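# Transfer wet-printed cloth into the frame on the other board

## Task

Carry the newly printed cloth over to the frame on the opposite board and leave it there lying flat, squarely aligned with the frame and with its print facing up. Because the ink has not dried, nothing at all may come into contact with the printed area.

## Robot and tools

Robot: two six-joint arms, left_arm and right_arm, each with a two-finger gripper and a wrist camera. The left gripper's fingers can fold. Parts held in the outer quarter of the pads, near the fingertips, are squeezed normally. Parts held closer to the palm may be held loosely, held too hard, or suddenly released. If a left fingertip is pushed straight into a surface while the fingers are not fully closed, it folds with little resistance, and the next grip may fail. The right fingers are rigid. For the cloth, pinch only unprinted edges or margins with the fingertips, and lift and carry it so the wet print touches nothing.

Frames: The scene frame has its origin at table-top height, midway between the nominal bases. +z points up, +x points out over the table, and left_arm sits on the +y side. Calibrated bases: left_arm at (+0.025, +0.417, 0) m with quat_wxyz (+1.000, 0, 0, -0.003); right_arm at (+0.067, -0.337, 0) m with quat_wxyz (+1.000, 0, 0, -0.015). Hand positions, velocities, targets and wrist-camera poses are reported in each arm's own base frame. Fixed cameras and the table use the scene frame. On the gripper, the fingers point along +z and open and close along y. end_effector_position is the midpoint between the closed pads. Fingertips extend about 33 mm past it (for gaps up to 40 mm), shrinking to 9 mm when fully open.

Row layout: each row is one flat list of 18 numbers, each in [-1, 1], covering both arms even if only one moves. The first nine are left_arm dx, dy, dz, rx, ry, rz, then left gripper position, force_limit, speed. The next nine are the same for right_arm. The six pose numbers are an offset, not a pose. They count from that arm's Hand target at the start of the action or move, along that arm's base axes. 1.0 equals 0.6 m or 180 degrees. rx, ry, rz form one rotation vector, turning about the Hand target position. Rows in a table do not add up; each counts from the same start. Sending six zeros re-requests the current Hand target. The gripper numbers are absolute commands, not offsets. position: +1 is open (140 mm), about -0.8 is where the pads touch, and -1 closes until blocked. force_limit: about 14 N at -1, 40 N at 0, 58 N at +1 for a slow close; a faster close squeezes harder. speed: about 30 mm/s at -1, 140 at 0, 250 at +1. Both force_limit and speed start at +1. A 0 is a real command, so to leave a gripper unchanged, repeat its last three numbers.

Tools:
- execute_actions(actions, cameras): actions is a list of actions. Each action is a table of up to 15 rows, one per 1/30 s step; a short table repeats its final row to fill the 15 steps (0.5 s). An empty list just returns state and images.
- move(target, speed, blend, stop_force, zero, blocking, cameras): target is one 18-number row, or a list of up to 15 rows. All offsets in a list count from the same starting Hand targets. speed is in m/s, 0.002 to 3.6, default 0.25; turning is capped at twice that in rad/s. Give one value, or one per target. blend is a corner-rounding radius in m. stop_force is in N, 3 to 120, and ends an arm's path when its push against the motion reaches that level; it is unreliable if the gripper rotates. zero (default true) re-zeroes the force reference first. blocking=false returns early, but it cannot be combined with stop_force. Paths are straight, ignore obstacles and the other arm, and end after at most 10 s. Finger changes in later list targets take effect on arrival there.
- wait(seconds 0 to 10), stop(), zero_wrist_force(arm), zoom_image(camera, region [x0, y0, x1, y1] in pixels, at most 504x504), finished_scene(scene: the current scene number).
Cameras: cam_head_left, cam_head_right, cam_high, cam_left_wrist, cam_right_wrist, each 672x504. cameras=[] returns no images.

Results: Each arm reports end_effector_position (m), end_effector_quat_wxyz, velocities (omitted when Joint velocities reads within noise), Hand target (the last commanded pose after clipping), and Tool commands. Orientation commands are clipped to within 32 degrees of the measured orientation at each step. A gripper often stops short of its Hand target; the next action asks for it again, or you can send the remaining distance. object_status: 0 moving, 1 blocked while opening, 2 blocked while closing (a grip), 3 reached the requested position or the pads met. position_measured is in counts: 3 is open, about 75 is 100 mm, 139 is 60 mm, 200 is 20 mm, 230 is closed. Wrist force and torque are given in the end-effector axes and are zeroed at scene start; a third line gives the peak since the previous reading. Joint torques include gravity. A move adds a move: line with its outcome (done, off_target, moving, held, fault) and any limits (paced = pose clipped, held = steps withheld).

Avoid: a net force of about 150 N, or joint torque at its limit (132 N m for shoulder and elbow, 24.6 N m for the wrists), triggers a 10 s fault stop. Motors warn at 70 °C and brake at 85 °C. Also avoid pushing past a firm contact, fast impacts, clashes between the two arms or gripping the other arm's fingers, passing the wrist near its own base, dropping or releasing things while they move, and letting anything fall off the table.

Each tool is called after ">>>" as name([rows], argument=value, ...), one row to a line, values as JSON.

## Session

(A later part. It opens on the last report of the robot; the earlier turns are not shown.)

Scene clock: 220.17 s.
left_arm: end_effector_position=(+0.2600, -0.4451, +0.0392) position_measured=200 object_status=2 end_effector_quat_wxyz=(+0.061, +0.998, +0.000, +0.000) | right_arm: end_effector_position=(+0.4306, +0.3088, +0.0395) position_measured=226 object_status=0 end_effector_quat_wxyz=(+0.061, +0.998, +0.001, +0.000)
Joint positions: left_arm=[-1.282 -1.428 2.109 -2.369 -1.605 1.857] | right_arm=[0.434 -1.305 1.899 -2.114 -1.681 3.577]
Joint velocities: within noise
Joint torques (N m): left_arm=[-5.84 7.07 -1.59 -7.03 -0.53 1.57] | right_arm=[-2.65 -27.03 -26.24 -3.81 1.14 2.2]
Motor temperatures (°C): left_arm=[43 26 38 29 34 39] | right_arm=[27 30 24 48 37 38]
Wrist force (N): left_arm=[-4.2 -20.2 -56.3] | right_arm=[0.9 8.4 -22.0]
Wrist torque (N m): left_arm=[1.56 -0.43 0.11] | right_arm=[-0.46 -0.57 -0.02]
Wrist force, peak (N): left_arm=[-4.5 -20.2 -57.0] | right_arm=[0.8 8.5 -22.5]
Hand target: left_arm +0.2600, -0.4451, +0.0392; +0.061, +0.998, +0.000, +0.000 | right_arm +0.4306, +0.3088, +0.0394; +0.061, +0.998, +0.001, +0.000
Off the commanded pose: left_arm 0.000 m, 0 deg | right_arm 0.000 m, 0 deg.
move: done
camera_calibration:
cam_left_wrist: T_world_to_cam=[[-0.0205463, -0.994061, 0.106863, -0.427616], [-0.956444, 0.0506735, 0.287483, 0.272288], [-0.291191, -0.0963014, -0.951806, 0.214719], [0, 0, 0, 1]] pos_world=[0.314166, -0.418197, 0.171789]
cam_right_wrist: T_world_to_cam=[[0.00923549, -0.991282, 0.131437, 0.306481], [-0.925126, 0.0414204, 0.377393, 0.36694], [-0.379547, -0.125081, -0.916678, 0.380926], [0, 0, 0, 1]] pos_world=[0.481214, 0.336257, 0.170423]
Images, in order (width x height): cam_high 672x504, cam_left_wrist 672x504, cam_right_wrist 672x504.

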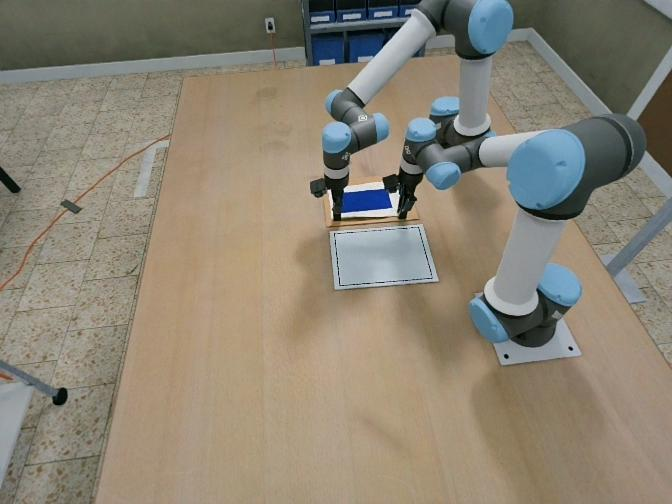

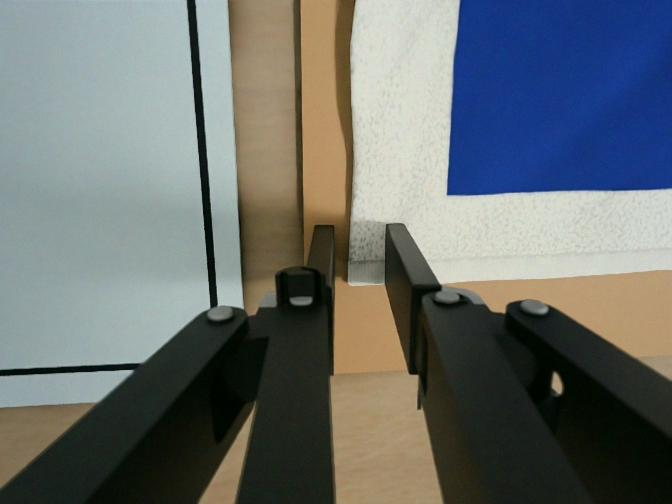

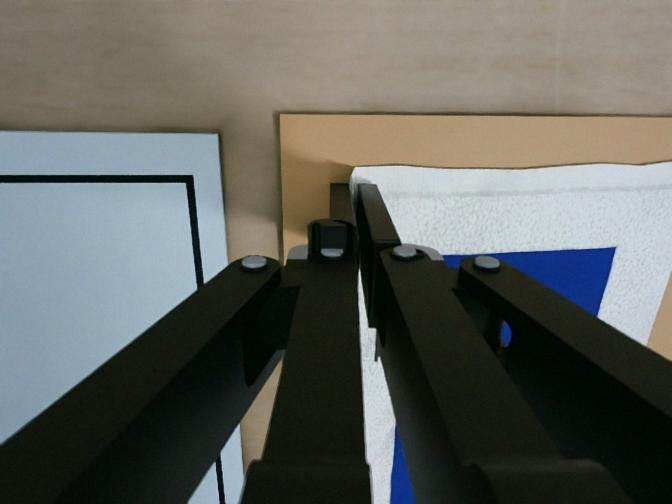

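>>> move(target=[0,0,0.0017,0,0,0,-0.543,-1,-1,0,0,0,0,0,0,-1,-1,-1], cameras=[])

>>> move(target=[0,0,0,0,0,0,-1,-1,-1,0,0,0,0,0,0,-1,-1,-1], cameras=["cam_left_wrist","cam_right_wrist","cam_high"])

Scene clock: 229.20 s.
left_arm: end_effector_position=(+0.2599, -0.4451, +0.0401) position_measured=198 object_status=3 end_effector_quat_wxyz=(+0.061, +0.998, +0.000, +0.000) | right_arm: end_effector_position=(+0.4306, +0.3088, +0.0394) position_measured=226 object_status=2 end_effector_quat_wxyz=(+0.061, +0.998, +0.001, +0.000)
Joint positions: left_arm=[-1.282 -1.429 2.108 -2.366 -1.605 1.857] | right_arm=[0.434 -1.305 1.899 -2.114 -1.681 3.577]
Joint velocities: within noise
Joint torques (N m): left_arm=[-5.37 -36.38 -31.37 -0.89 1.19 1.53] | right_arm=[-2.85 -16.68 -3.51 -1.89 3.23 0.73]
Motor temperatures (°C): left_arm=[42 26 37 29 34 39] | right_arm=[27 30 24 48 37 38]
Wrist force (N): left_arm=[2.4 2.1 -1.2] | right_arm=[0.8 8.6 -22.8]
Wrist torque (N m): left_arm=[0.22 -0.42 0.21] | right_arm=[-0.44 -0.55 -0.03]
Wrist force, peak (N): left_arm=[-4.5 -20.3 -57.6] | right_arm=[0.7 8.6 -23.4]
Hand target: left_arm +0.2600, -0.4451, +0.0402; +0.061, +0.998, +0.000, +0.000 | right_arm +0.4306, +0.3088, +0.0394; +0.061, +0.998, +0.001, +0.000
Off the commanded pose: left_arm 0.000 m, 0 deg | right_arm 0.000 m, 0 deg.
move: done
No camera images: "cameras" was empty.

Scene clock: 229.97 s.
left_arm: end_effector_position=(+0.2600, -0.4452, +0.0402) position_measured=223 object_status=0 end_effector_quat_wxyz=(+0.061, +0.998, +0.000, +0.000) | right_arm: end_effector_position=(+0.4306, +0.3088, +0.0394) position_measured=226 object_status=2 end_effector_quat_wxyz=(+0.061, +0.998, +0.001, +0.000)
Joint positions: left_arm=[-1.282 -1.43 2.108 -2.366 -1.605 1.857] | right_arm=[0.434 -1.305 1.899 -2.114 -1.681 3.577]
Joint velocities: within noise
Joint torques (N m): left_arm=[-0.62 -26.29 -20.23 -0.19 1.07 1.53] | right_arm=[-2.47 -16.51 -4.5 -1.59 3.17 0.28]
Motor temperatures (°C): left_arm=[42 26 37 29 34 39] | right_arm=[27 30 24 48 37 38]
Wrist force (N): left_arm=[2.4 7.4 -15.2] | right_arm=[0.7 8.6 -23.2]
Wrist torque (N m): left_arm=[-0.05 -0.50 0.19] | right_arm=[-0.45 -0.54 -0.02]
Wrist force, peak (N): left_arm=[2.5 7.5 -15.3] | right_arm=[0.8 8.5 -23.3]
Hand target: left_arm +0.2600, -0.4451, +0.0402; +0.061, +0.998, +0.000, +0.000 | right_arm +0.4306, +0.3088, +0.0394; +0.061, +0.998, +0.001, +0.000
Off the commanded pose: left_arm 0.000 m, 0 deg | right_arm 0.000 m, 0 deg.
move: done
camera_calibration:
cam_left_wrist: T_world_to_cam=[[-0.0206211, -0.994046, 0.106988, -0.427825], [-0.956472, 0.0507715, 0.287375, 0.272045], [-0.291096, -0.0964052, -0.951824, 0.215686], [0, 0, 0, 1]] pos_world=[0.314166, -0.418297, 0.172889]
cam_right_wrist: T_world_to_cam=[[0.00925958, -0.991283, 0.131426, 0.306486], [-0.925091, 0.0414059, 0.377482, 0.366857], [-0.379633, -0.125076, -0.916643, 0.38083], [0, 0, 0, 1]] pos_world=[0.481114, 0.336257, 0.170323]
Images, in order (width x height): cam_high 672x504, cam_left_wrist 672x504, cam_right_wrist 672x504.

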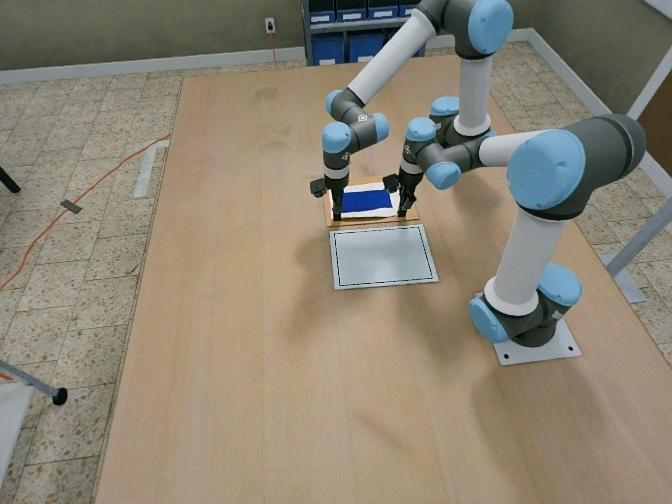

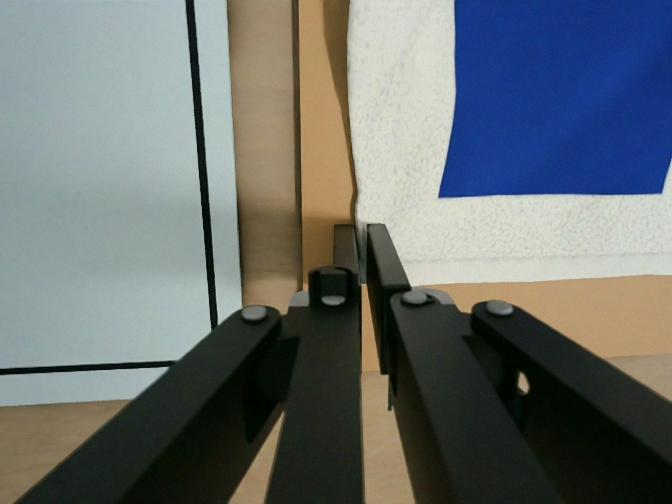

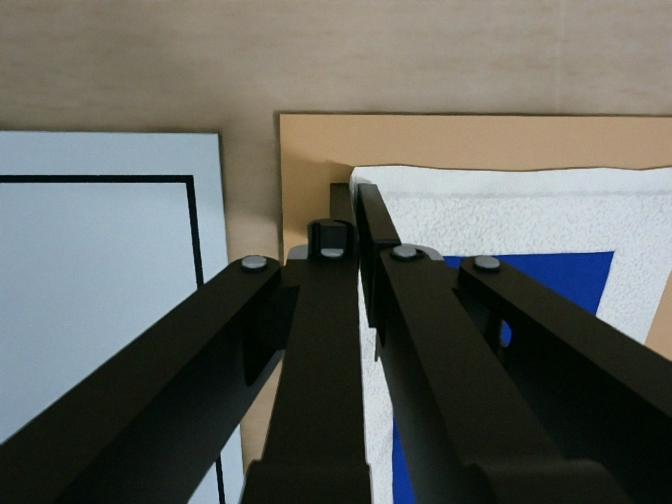

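>>> move(target=[0,0,0.05,0,0,0,-1,-1,-1,0,0,0.05,0,0,0,-1,-1,-1], speed=0.05)

>>> zoom_image(camera="cam_high", region=[290, 140, 450, 260])

Scene clock: 235.67 s.
left_arm: end_effector_position=(+0.2600, -0.4451, +0.0701) position_measured=227 object_status=2 end_effector_quat_wxyz=(+0.061, +0.998, +0.000, +0.000) | right_arm: end_effector_position=(+0.4306, +0.3088, +0.0693) position_measured=226 object_status=2 end_effector_quat_wxyz=(+0.061, +0.998, +0.001, +0.000)
Joint positions: left_arm=[-1.282 -1.478 2.068 -2.279 -1.605 1.857] | right_arm=[0.434 -1.344 1.86 -2.036 -1.681 3.577]
Joint velocities: within noise
Joint torques (N m): left_arm=[1.61 -35.03 -33.76 -1.19 1.17 0.98] | right_arm=[-1.13 -42.05 -38.16 -1.81 -1.45 0.42]
Motor temperatures (°C): left_arm=[42 26 37 29 34 39] | right_arm=[27 30 24 48 37 38]
Wrist force (N): left_arm=[2.4 2.0 -0.7] | right_arm=[1.3 -0.9 -1.9]
Wrist torque (N m): left_arm=[0.24 -0.45 0.20] | right_arm=[-0.23 -0.56 -0.02]
Wrist force, peak (N): left_arm=[2.4 7.6 -15.3] | right_arm=[0.7 8.6 -23.4]
Hand target: left_arm +0.2600, -0.4451, +0.0702; +0.061, +0.998, +0.000, +0.000 | right_arm +0.4306, +0.3088, +0.0694; +0.061, +0.998, +0.001, +0.000
Off the commanded pose: left_arm 0.000 m, 0 deg | right_arm 0.000 m, 0 deg.
move: done
camera_calibration:
cam_left_wrist: T_world_to_cam=[[-0.0205463, -0.994061, 0.106863, -0.430918], [-0.956444, 0.0506735, 0.287483, 0.263404], [-0.291191, -0.0963014, -0.951806, 0.24413], [0, 0, 0, 1]] pos_world=[0.314166, -0.418197, 0.202689]
cam_right_wrist: T_world_to_cam=[[0.00925958, -0.991283, 0.131426, 0.302556], [-0.925091, 0.0414059, 0.377482, 0.355571], [-0.379633, -0.125076, -0.916643, 0.408238], [0, 0, 0, 1]] pos_world=[0.481114, 0.336257, 0.200223]

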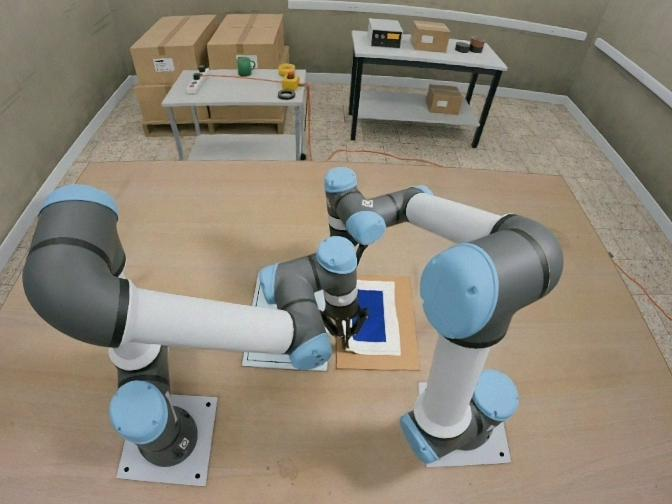

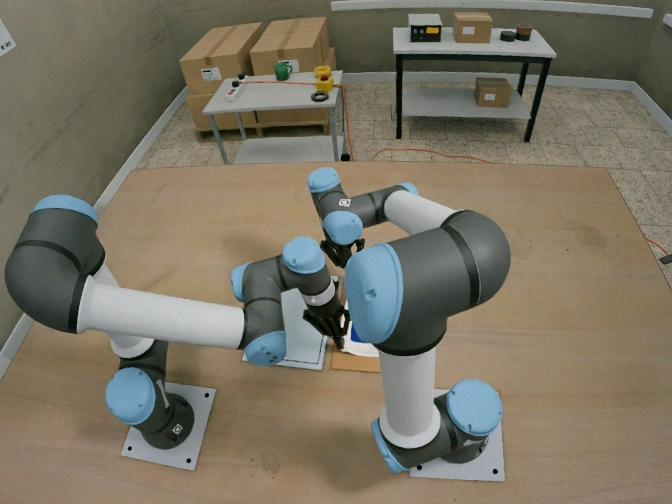

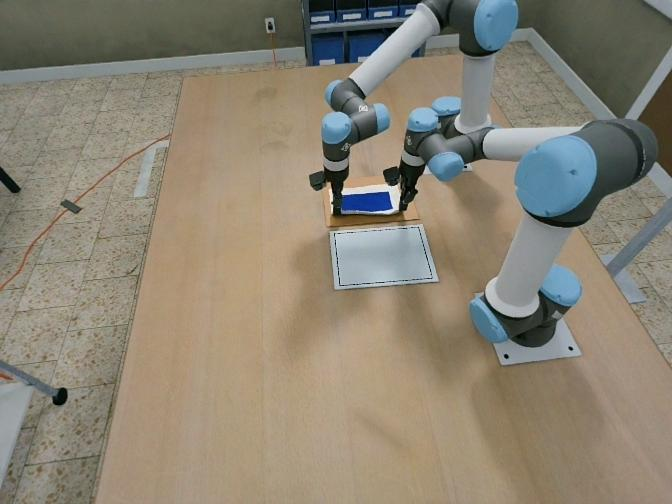

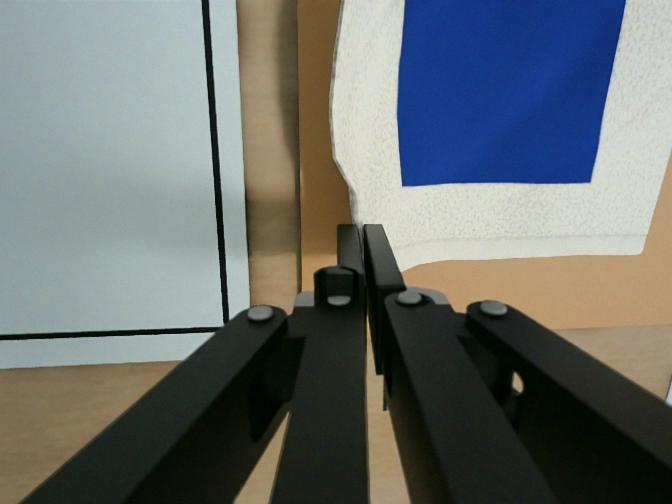

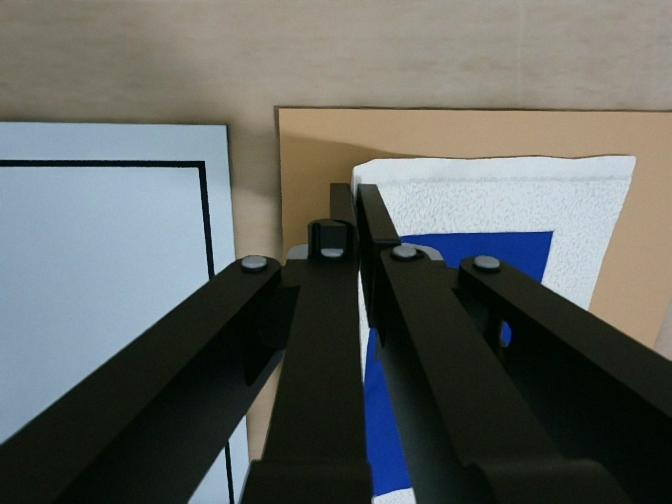

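Scaled by 3.150.

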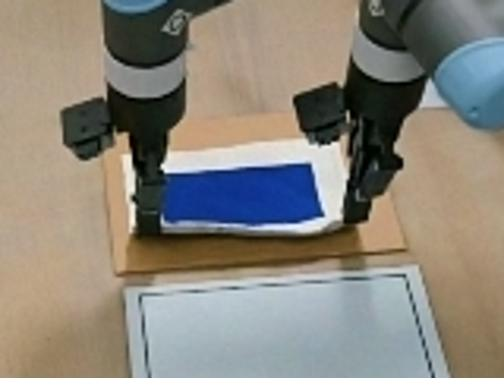

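>>> move(target=[0,0,0.0,0,0,0,-0.98,-0.02,-1,0,0,0.0,0,0,0,-0.98,-0.02,-1], cameras=[])

>>> move([
  [0,0,0.3,0,0,0,-0.98,-0.02,-1,0,0,0.3,0,0,0,-0.98,-0.02,-1],
], speed=0.1)

Scene clock: 311.20 s.
left_arm: end_effector_position=(+0.2600, -0.4451, +0.0702) position_measured=227 object_status=2 end_effector_quat_wxyz=(+0.061, +0.998, +0.000, +0.000) | right_arm: end_effector_position=(+0.4306, +0.3088, +0.0694) position_measured=226 object_status=2 end_effector_quat_wxyz=(+0.061, +0.998, +0.001, +0.000)
Joint positions: left_arm=[-1.282 -1.478 2.068 -2.279 -1.605 1.857] | right_arm=[0.434 -1.344 1.86 -2.036 -1.681 3.577]
Joint velocities: within noise
Joint torques (N m): left_arm=[-5.65 -33.74 -26.44 -1.56 1.33 -0.8] | right_arm=[-1.42 -40.14 -23.37 -2.66 -1.35 2.69]
Motor temperatures (°C): left_arm=[42 26 37 29 33 39] | right_arm=[27 30 24 48 37 38]
Wrist force (N): left_arm=[2.3 1.9 -0.7] | right_arm=[1.0 -0.9 -2.0]
Wrist torque (N m): left_arm=[0.22 -0.43 0.20] | right_arm=[-0.22 -0.49 -0.03]
Wrist force, peak (N): left_arm=[2.8 1.9 -0.6] | right_arm=[1.1 -0.9 -2.3]
Hand target: left_arm +0.2600, -0.4451, +0.0702; +0.061, +0.998, +0.000, +0.000 | right_arm +0.4306, +0.3088, +0.0694; +0.061, +0.998, +0.001, +0.000
Off the commanded pose: left_arm 0.000 m, 0 deg | right_arm 0.000 m, 0 deg.
move: done
No camera images: "cameras" was empty.

Scene clock: 313.63 s.
left_arm: end_effector_position=(+0.2600, -0.4451, +0.2501) position_measured=227 object_status=2 end_effector_quat_wxyz=(+0.061, +0.998, +0.000, +0.000) | right_arm: end_effector_position=(+0.4306, +0.3088, +0.2493) position_measured=226 object_status=2 end_effector_quat_wxyz=(+0.061, +0.998, +0.001, +0.000)
Joint positions: left_arm=[-1.282 -1.63 1.731 -1.789 -1.605 1.857] | right_arm=[0.434 -1.465 1.521 -1.576 -1.681 3.577]
Joint velocities: within noise
Joint torques (N m): left_arm=[-5.7 -31.45 -39.09 -0.94 -0.96 -0.39] | right_arm=[-0.94 -23.29 -40.79 -1.73 -0.96 2.31]
Motor temperatures (°C): left_arm=[42 26 37 29 33 39] | right_arm=[27 30 24 48 37 38]
Wrist force (N): left_arm=[2.7 2.0 -0.4] | right_arm=[0.8 -0.6 -2.1]
Wrist torque (N m): left_arm=[0.25 -0.50 0.21] | right_arm=[-0.16 -0.48 -0.01]
Wrist force, peak (N): left_arm=[2.7 2.2 -0.5] | right_arm=[0.7 -0.6 -2.9]
Hand target: left_arm +0.2600, -0.4451, +0.2502; +0.061, +0.998, +0.000, +0.000 | right_arm +0.4306, +0.3088, +0.2494; +0.061, +0.998, +0.001, +0.000
Off the commanded pose: left_arm 0.000 m, 0 deg | right_arm 0.000 m, 0 deg.
move: done
camera_calibration:
cam_left_wrist: T_world_to_cam=[[-0.020557, -0.994061, 0.106864, -0.450151], [-0.956472, 0.0506749, 0.287391, 0.211702], [-0.2911, -0.0963046, -0.951833, 0.415435], [0, 0, 0, 1]] pos_world=[0.314166, -0.418197, 0.382689]
cam_right_wrist: T_world_to_cam=[[0.00930195, -0.991299, 0.131303, 0.278918], [-0.925088, 0.0413209, 0.377497, 0.287608], [-0.379638, -0.124978, -0.916654, 0.573299], [0, 0, 0, 1]] pos_world=[0.481114, 0.336257, 0.380324]

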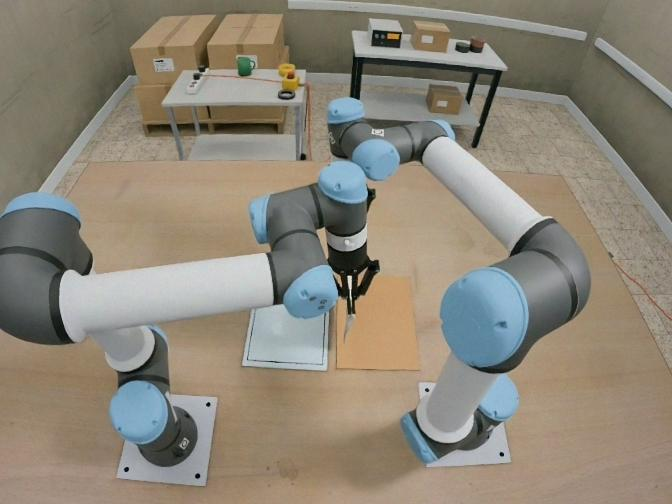

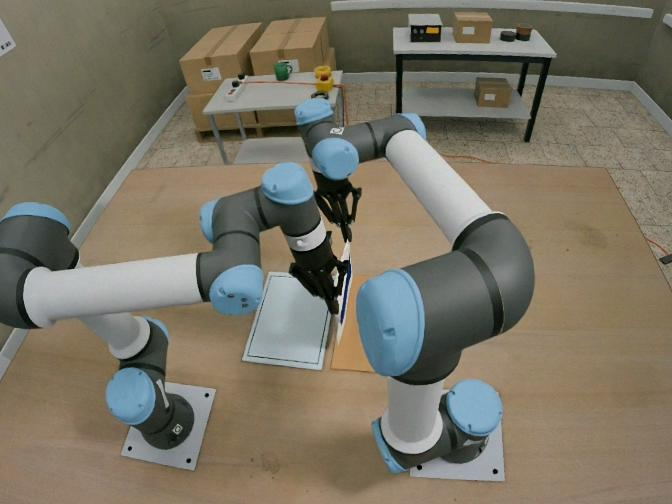

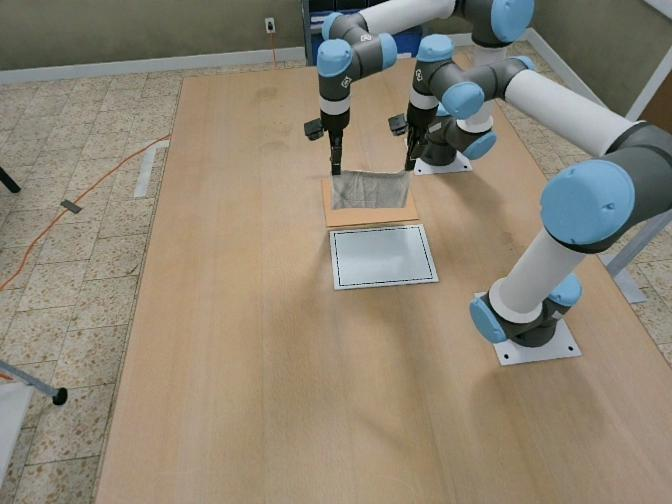

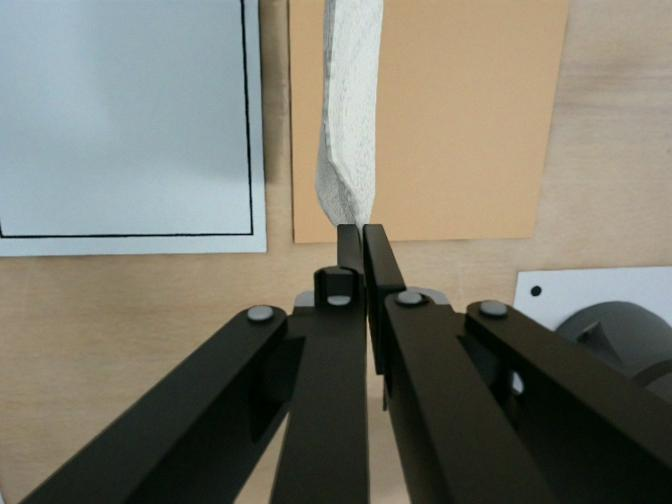

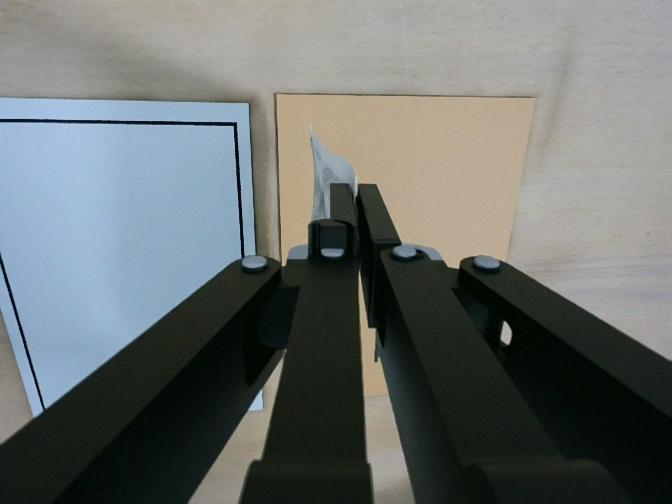

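>>> move([
  [-0.004,0.1242,0,0,0,0,-0.98,-0.02,-1,-0.007,0.1251,0,0,0,0,-0.98,-0.02,-1],
  [-0.0057,0.1742,-0.075,0,0,0,-0.98,-0.02,-1,-0.0098,0.1754,-0.075,0,0,0,-0.98,-0.02,-1],
], speed=0.08, blend=0.03)

>>> zoom_image(camera="cam_high", region=[290, 140, 450, 300])

Scene clock: 321.40 s.
left_arm: end_effector_position=(+0.2565, -0.3407, +0.2053) position_measured=227 object_status=2 end_effector_quat_wxyz=(+0.061, +0.998, +0.000, +0.000) | right_arm: end_effector_position=(+0.4247, +0.4140, +0.2045) position_measured=226 object_status=2 end_effector_quat_wxyz=(+0.061, +0.998, +0.001, +0.000)
Joint positions: left_arm=[-1.21 -1.836 2.015 -1.865 -1.614 1.928] | right_arm=[0.6 -1.292 1.422 -1.633 -1.672 3.743]
Joint velocities: within noise
Joint torques (N m): left_arm=[8.51 -23.52 -12.66 -4.49 -1.59 1.77] | right_arm=[6.78 -31.76 -12.54 -4.66 1.93 2.68]
Motor temperatures (°C): left_arm=[42 26 37 29 33 39] | right_arm=[27 30 24 48 37 38]
Wrist force (N): left_arm=[2.5 2.0 -0.5] | right_arm=[0.8 -0.7 -2.0]
Wrist torque (N m): left_arm=[0.25 -0.45 0.20] | right_arm=[-0.21 -0.48 -0.02]
Wrist force, peak (N): left_arm=[2.7 2.6 -0.2] | right_arm=[1.0 -1.0 -2.3]
Hand target: left_arm +0.2565, -0.3406, +0.2052; +0.061, +0.998, +0.000, +0.000 | right_arm +0.4247, +0.4140, +0.2044; +0.061, +0.998, +0.001, +0.000
Off the commanded pose: left_arm 0.000 m, 0 deg | right_arm 0.000 m, 0 deg.
move: done; blend cut to 0.0271 m at target 1
camera_calibration:
cam_left_wrist: T_world_to_cam=[[-0.0205767, -0.994071, 0.106769, -0.341618], [-0.956443, 0.0506755, 0.287488, 0.215993], [-0.291194, -0.0962024, -0.951815, 0.381913], [0, 0, 0, 1]] pos_world=[0.310766, -0.313797, 0.337889]
cam_right_wrist: T_world_to_cam=[[0.00925958, -0.991283, 0.131426, 0.389124], [-0.925091, 0.0414059, 0.377482, 0.294814], [-0.379633, -0.125076, -0.916643, 0.543124], [0, 0, 0, 1]] pos_world=[0.475314, 0.441457, 0.335423]

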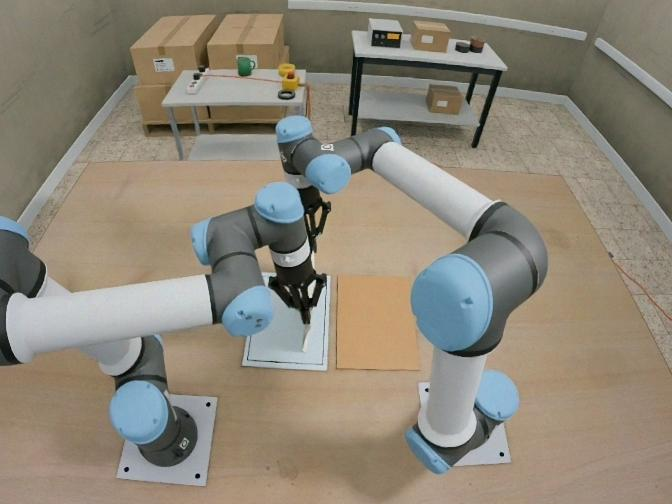

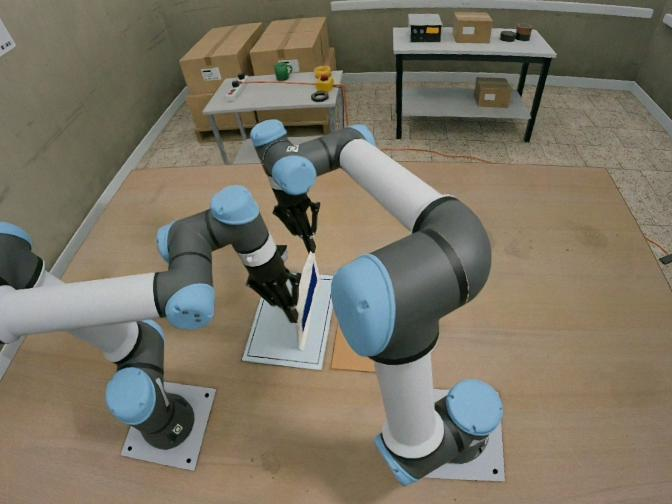

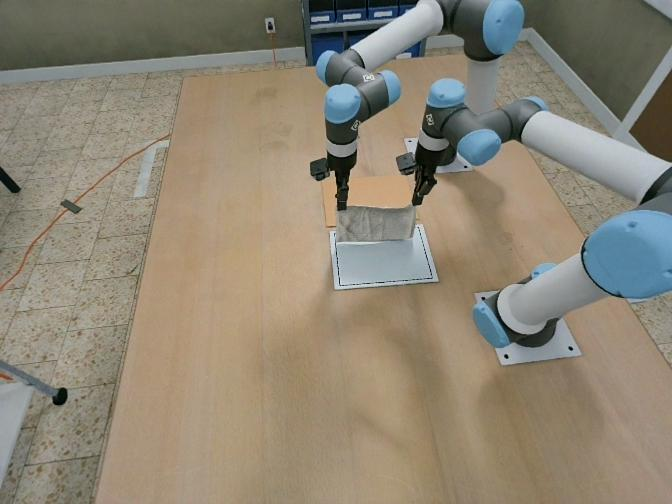

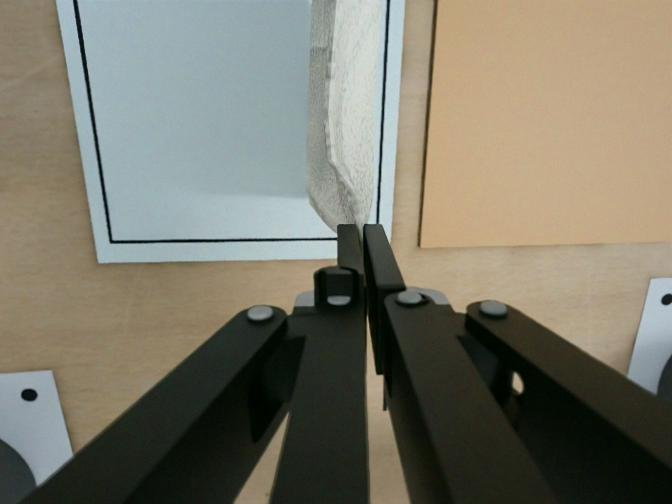

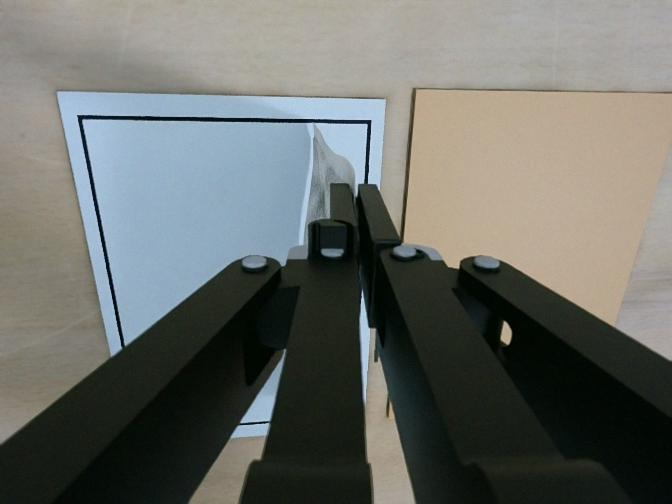

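Scaled by 3.150.

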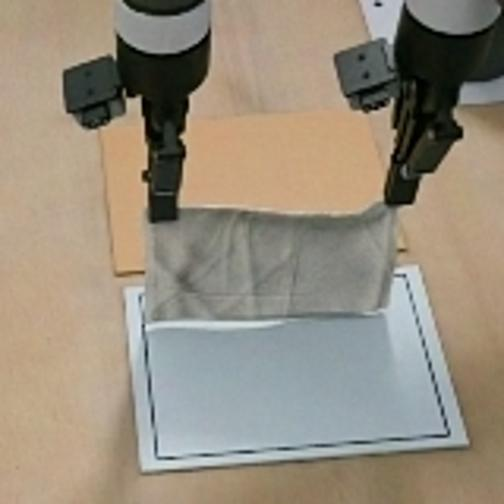

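>>> zoom_image(camera="cam_high", region=[325, 195, 425, 255])

>>> zoom_image(camera="cam_head_right", region=[240, 230, 360, 370])

>>> zoom_image(camera="cam_left_wrist", region=[240, 0, 440, 240])

Scaled by 5.040.

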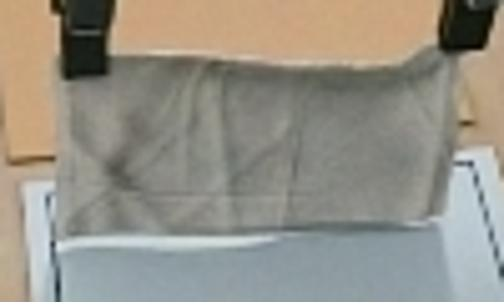

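Scaled by 3.600.

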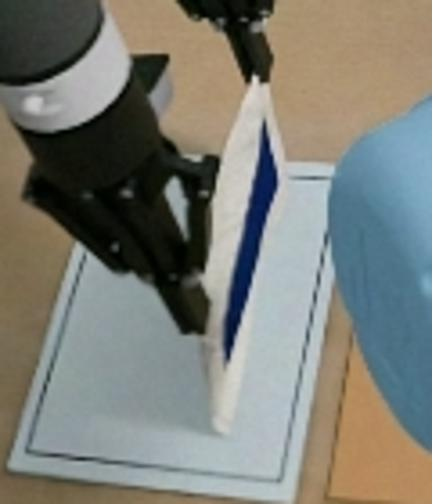

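Scaled by 2.100.

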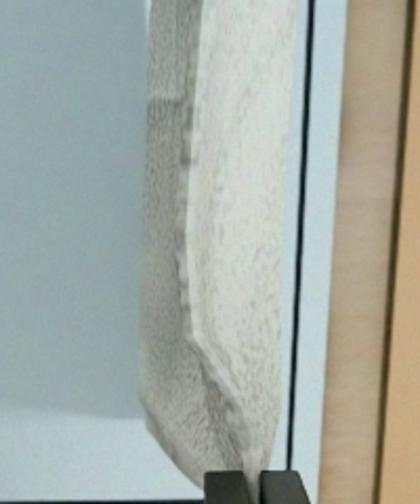

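>>> move([
  [0.0016,-0.05,0.0717,0,0,0,-0.98,-0.02,-1,0.0028,-0.05,0.0717,0,0,0,-0.98,-0.02,-1],
  [0.0043,-0.1333,0.0633,0,0,0,-0.98,-0.02,-1,0.0074,-0.1333,0.0633,0,0,0,-0.98,-0.02,-1],
], speed=0.08, blend=0.02, cameras=["cam_high","cam_head_right","cam_left_wrist"])

>>> zoom_image(camera="cam_high", region=[310, 160, 440, 260])

>>> zoom_image(camera="cam_head_right", region=[240, 230, 400, 370])

Scene clock: 356.47 s.
left_arm: end_effector_position=(+0.2591, -0.4204, +0.2432) position_measured=227 object_status=2 end_effector_quat_wxyz=(+0.061, +0.998, +0.000, +0.000) | right_arm: end_effector_position=(+0.4292, +0.3342, +0.2424) position_measured=226 object_status=2 end_effector_quat_wxyz=(+0.061, +0.998, +0.001, +0.000)
Joint positions: left_arm=[-1.268 -1.68 1.794 -1.802 -1.607 1.871] | right_arm=[0.477 -1.427 1.494 -1.583 -1.679 3.621]
Joint velocities: within noise
Joint torques (N m): left_arm=[-7.66 -7.05 -37.53 -4.38 1.43 -1.69] | right_arm=[-5.78 -41.92 -13.76 -4.66 -2.57 -2.14]
Motor temperatures (°C): left_arm=[42 26 36 29 33 39] | right_arm=[27 29 24 47 37 38]
Wrist force (N): left_arm=[2.5 1.8 -0.5] | right_arm=[0.6 -0.9 -1.8]
Wrist torque (N m): left_arm=[0.21 -0.45 0.20] | right_arm=[-0.23 -0.45 -0.01]
Wrist force, peak (N): left_arm=[2.7 2.6 -0.4] | right_arm=[0.8 -0.9 -2.7]
Hand target: left_arm +0.2591, -0.4206, +0.2432; +0.061, +0.998, +0.000, +0.000 | right_arm +0.4292, +0.3340, +0.2424; +0.061, +0.998, +0.001, +0.000
Off the commanded pose: left_arm 0.000 m, 0 deg | right_arm 0.000 m, 0 deg.
move: done
camera_calibration:
cam_left_wrist: T_world_to_cam=[[-0.0206408, -0.994056, 0.106893, -0.424859], [-0.956443, 0.0507721, 0.287472, 0.211667], [-0.29119, -0.0963029, -0.951806, 0.411032], [0, 0, 0, 1]] pos_world=[0.313367, -0.393497, 0.375789]
Images, in order (width x height): cam_head_right 672x504, cam_high 672x504, cam_left_wrist 672x504.

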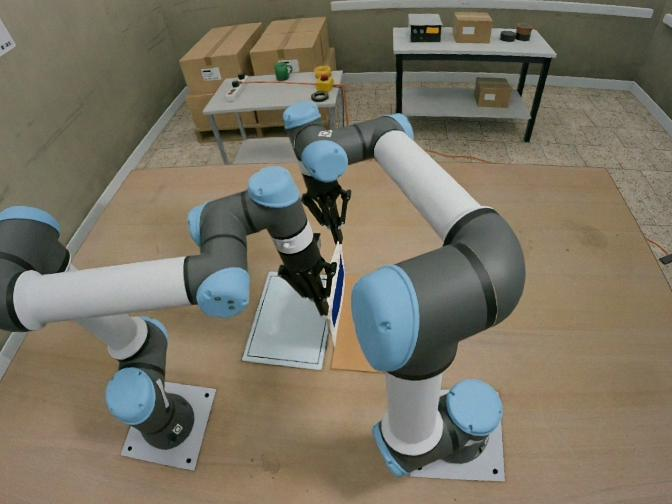

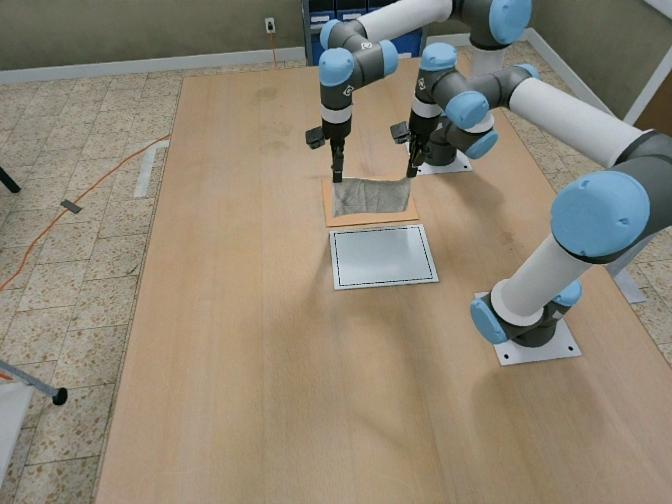

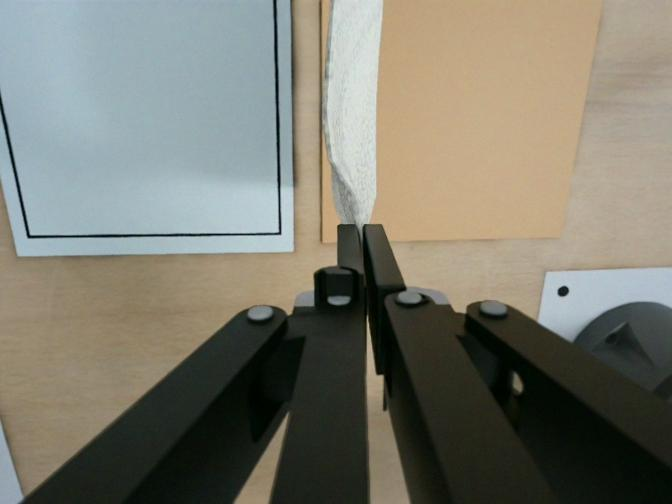

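Scaled by 3.877.

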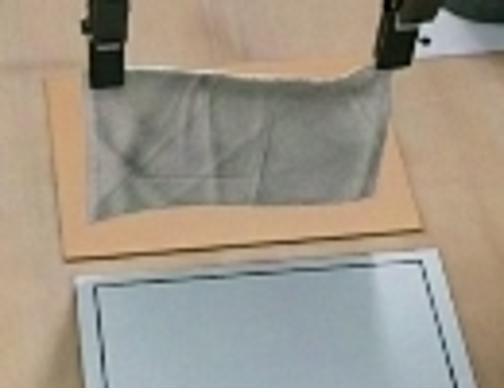

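Scaled by 3.150.

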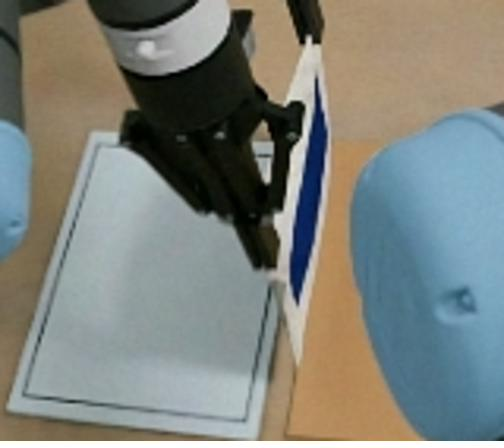

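>>> move([
  [-0.0016,0.05,-0.0416,0,0,0,-0.98,-0.02,-1,-0.0028,0.05,-0.0416,0,0,0,-0.98,-0.02,-1],
  [-0.0032,0.1,-0.075,0,0,0,-0.98,-0.02,-1,-0.0055,0.1,-0.075,0,0,0,-0.98,-0.02,-1],
  [-0.0054,0.1666,-0.0916,0,0,0,-0.98,-0.02,-1,-0.0093,0.1666,-0.0916,0,0,0,-0.98,-0.02,-1],
], speed=0.06, blend=0.01, cameras=["cam_high","cam_head_right","cam_left_wrist"])

>>> zoom_image(camera="cam_high", region=[310, 180, 440, 280])

>>> zoom_image(camera="cam_head_right", region=[230, 230, 390, 370])

Scene clock: 374.00 s.
left_arm: end_effector_position=(+0.2559, -0.3208, +0.1882) position_measured=227 object_status=2 end_effector_quat_wxyz=(+0.061, +0.998, +0.000, +0.000) | right_arm: end_effector_position=(+0.4236, +0.4339, +0.1875) position_measured=226 object_status=2 end_effector_quat_wxyz=(+0.061, +0.998, +0.001, +0.000) end_effector_velocity=(+0.000, +0.002, +0.000) end_effector_angular_velocity=(+0.000, +0.000, -0.001)
Joint positions: left_arm=[-1.192 -1.87 2.083 -1.898 -1.616 1.946] | right_arm=[0.627 -1.253 1.414 -1.661 -1.67 3.771]
Joint velocities: left_arm=[within noise] | right_arm=[0.002 0.004 -0.005 0.001 0 0.003]
Joint torques (N m): left_arm=[8.42 -23.07 -11.32 -1.22 -1.59 1.54] | right_arm=[6.79 -33.59 -40.43 -1.61 1.98 3.02]
Motor temperatures (°C): left_arm=[41 26 36 29 33 39] | right_arm=[27 29 24 47 37 37]
Wrist force (N): left_arm=[2.5 2.0 -0.4] | right_arm=[0.7 -0.8 -2.0]
Wrist torque (N m): left_arm=[0.24 -0.46 0.20] | right_arm=[-0.23 -0.46 -0.01]
Wrist force, peak (N): left_arm=[2.9 2.1 -0.6] | right_arm=[0.9 -0.8 -2.5]
Hand target: left_arm +0.2559, -0.3206, +0.1882; +0.061, +0.998, +0.000, +0.000 | right_arm +0.4236, +0.4340, +0.1874; +0.061, +0.998, +0.001, +0.000
Off the commanded pose: left_arm 0.000 m, 0 deg | right_arm 0.000 m, 0 deg.
move: done
camera_calibration:
cam_left_wrist: T_world_to_cam=[[-0.0205463, -0.994061, 0.106863, -0.320061], [-0.956444, 0.0506735, 0.287483, 0.219232], [-0.291191, -0.0963014, -0.951806, 0.367315], [0, 0, 0, 1]] pos_world=[0.310066, -0.293897, 0.320789]
Images, in order (width x height): cam_head_right 672x504, cam_high 672x504, cam_left_wrist 672x504.

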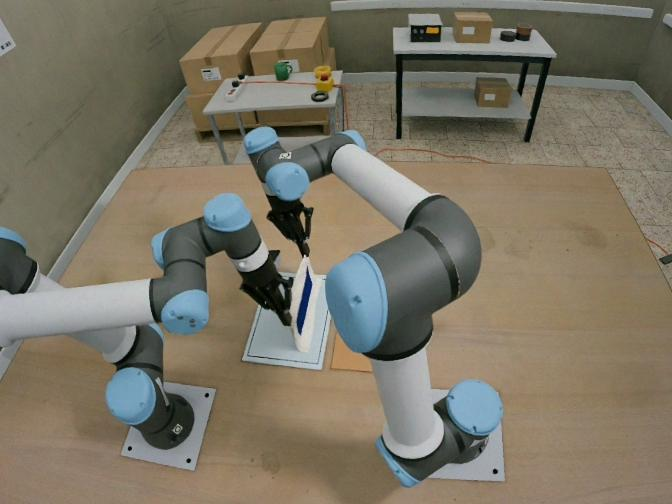

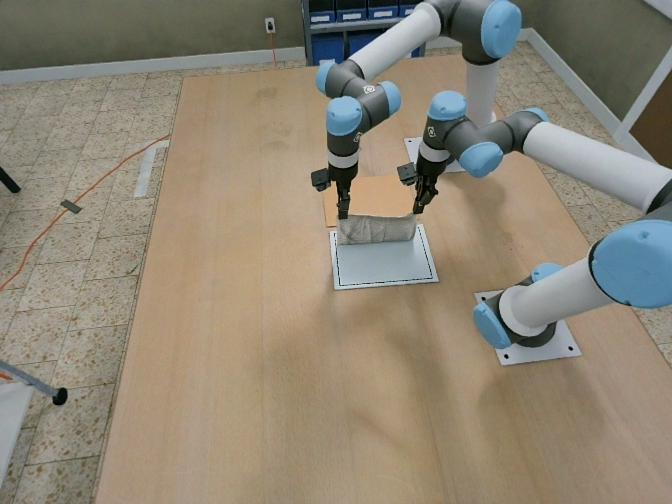

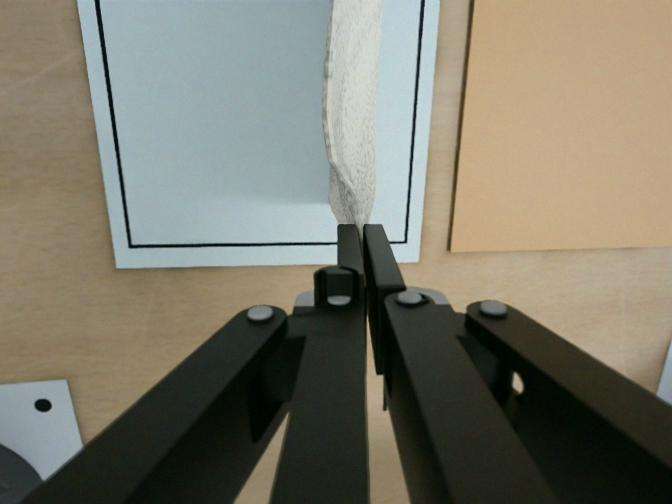

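Scaled by 3.877.

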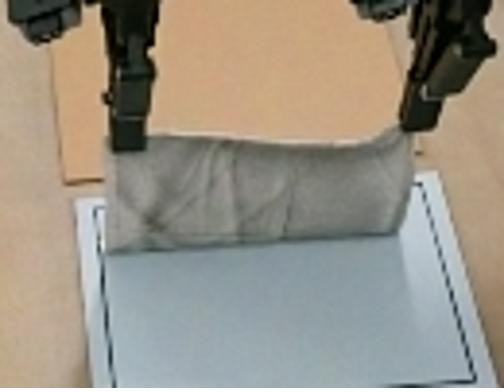

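Scaled by 3.150.

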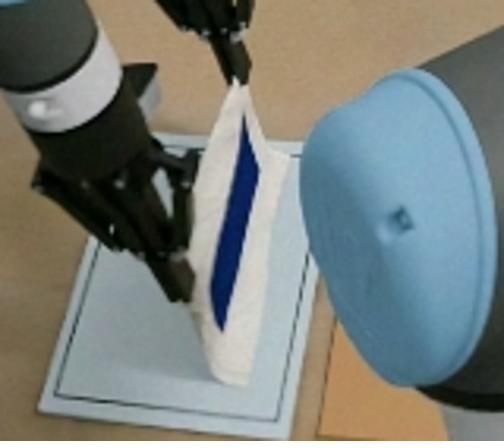

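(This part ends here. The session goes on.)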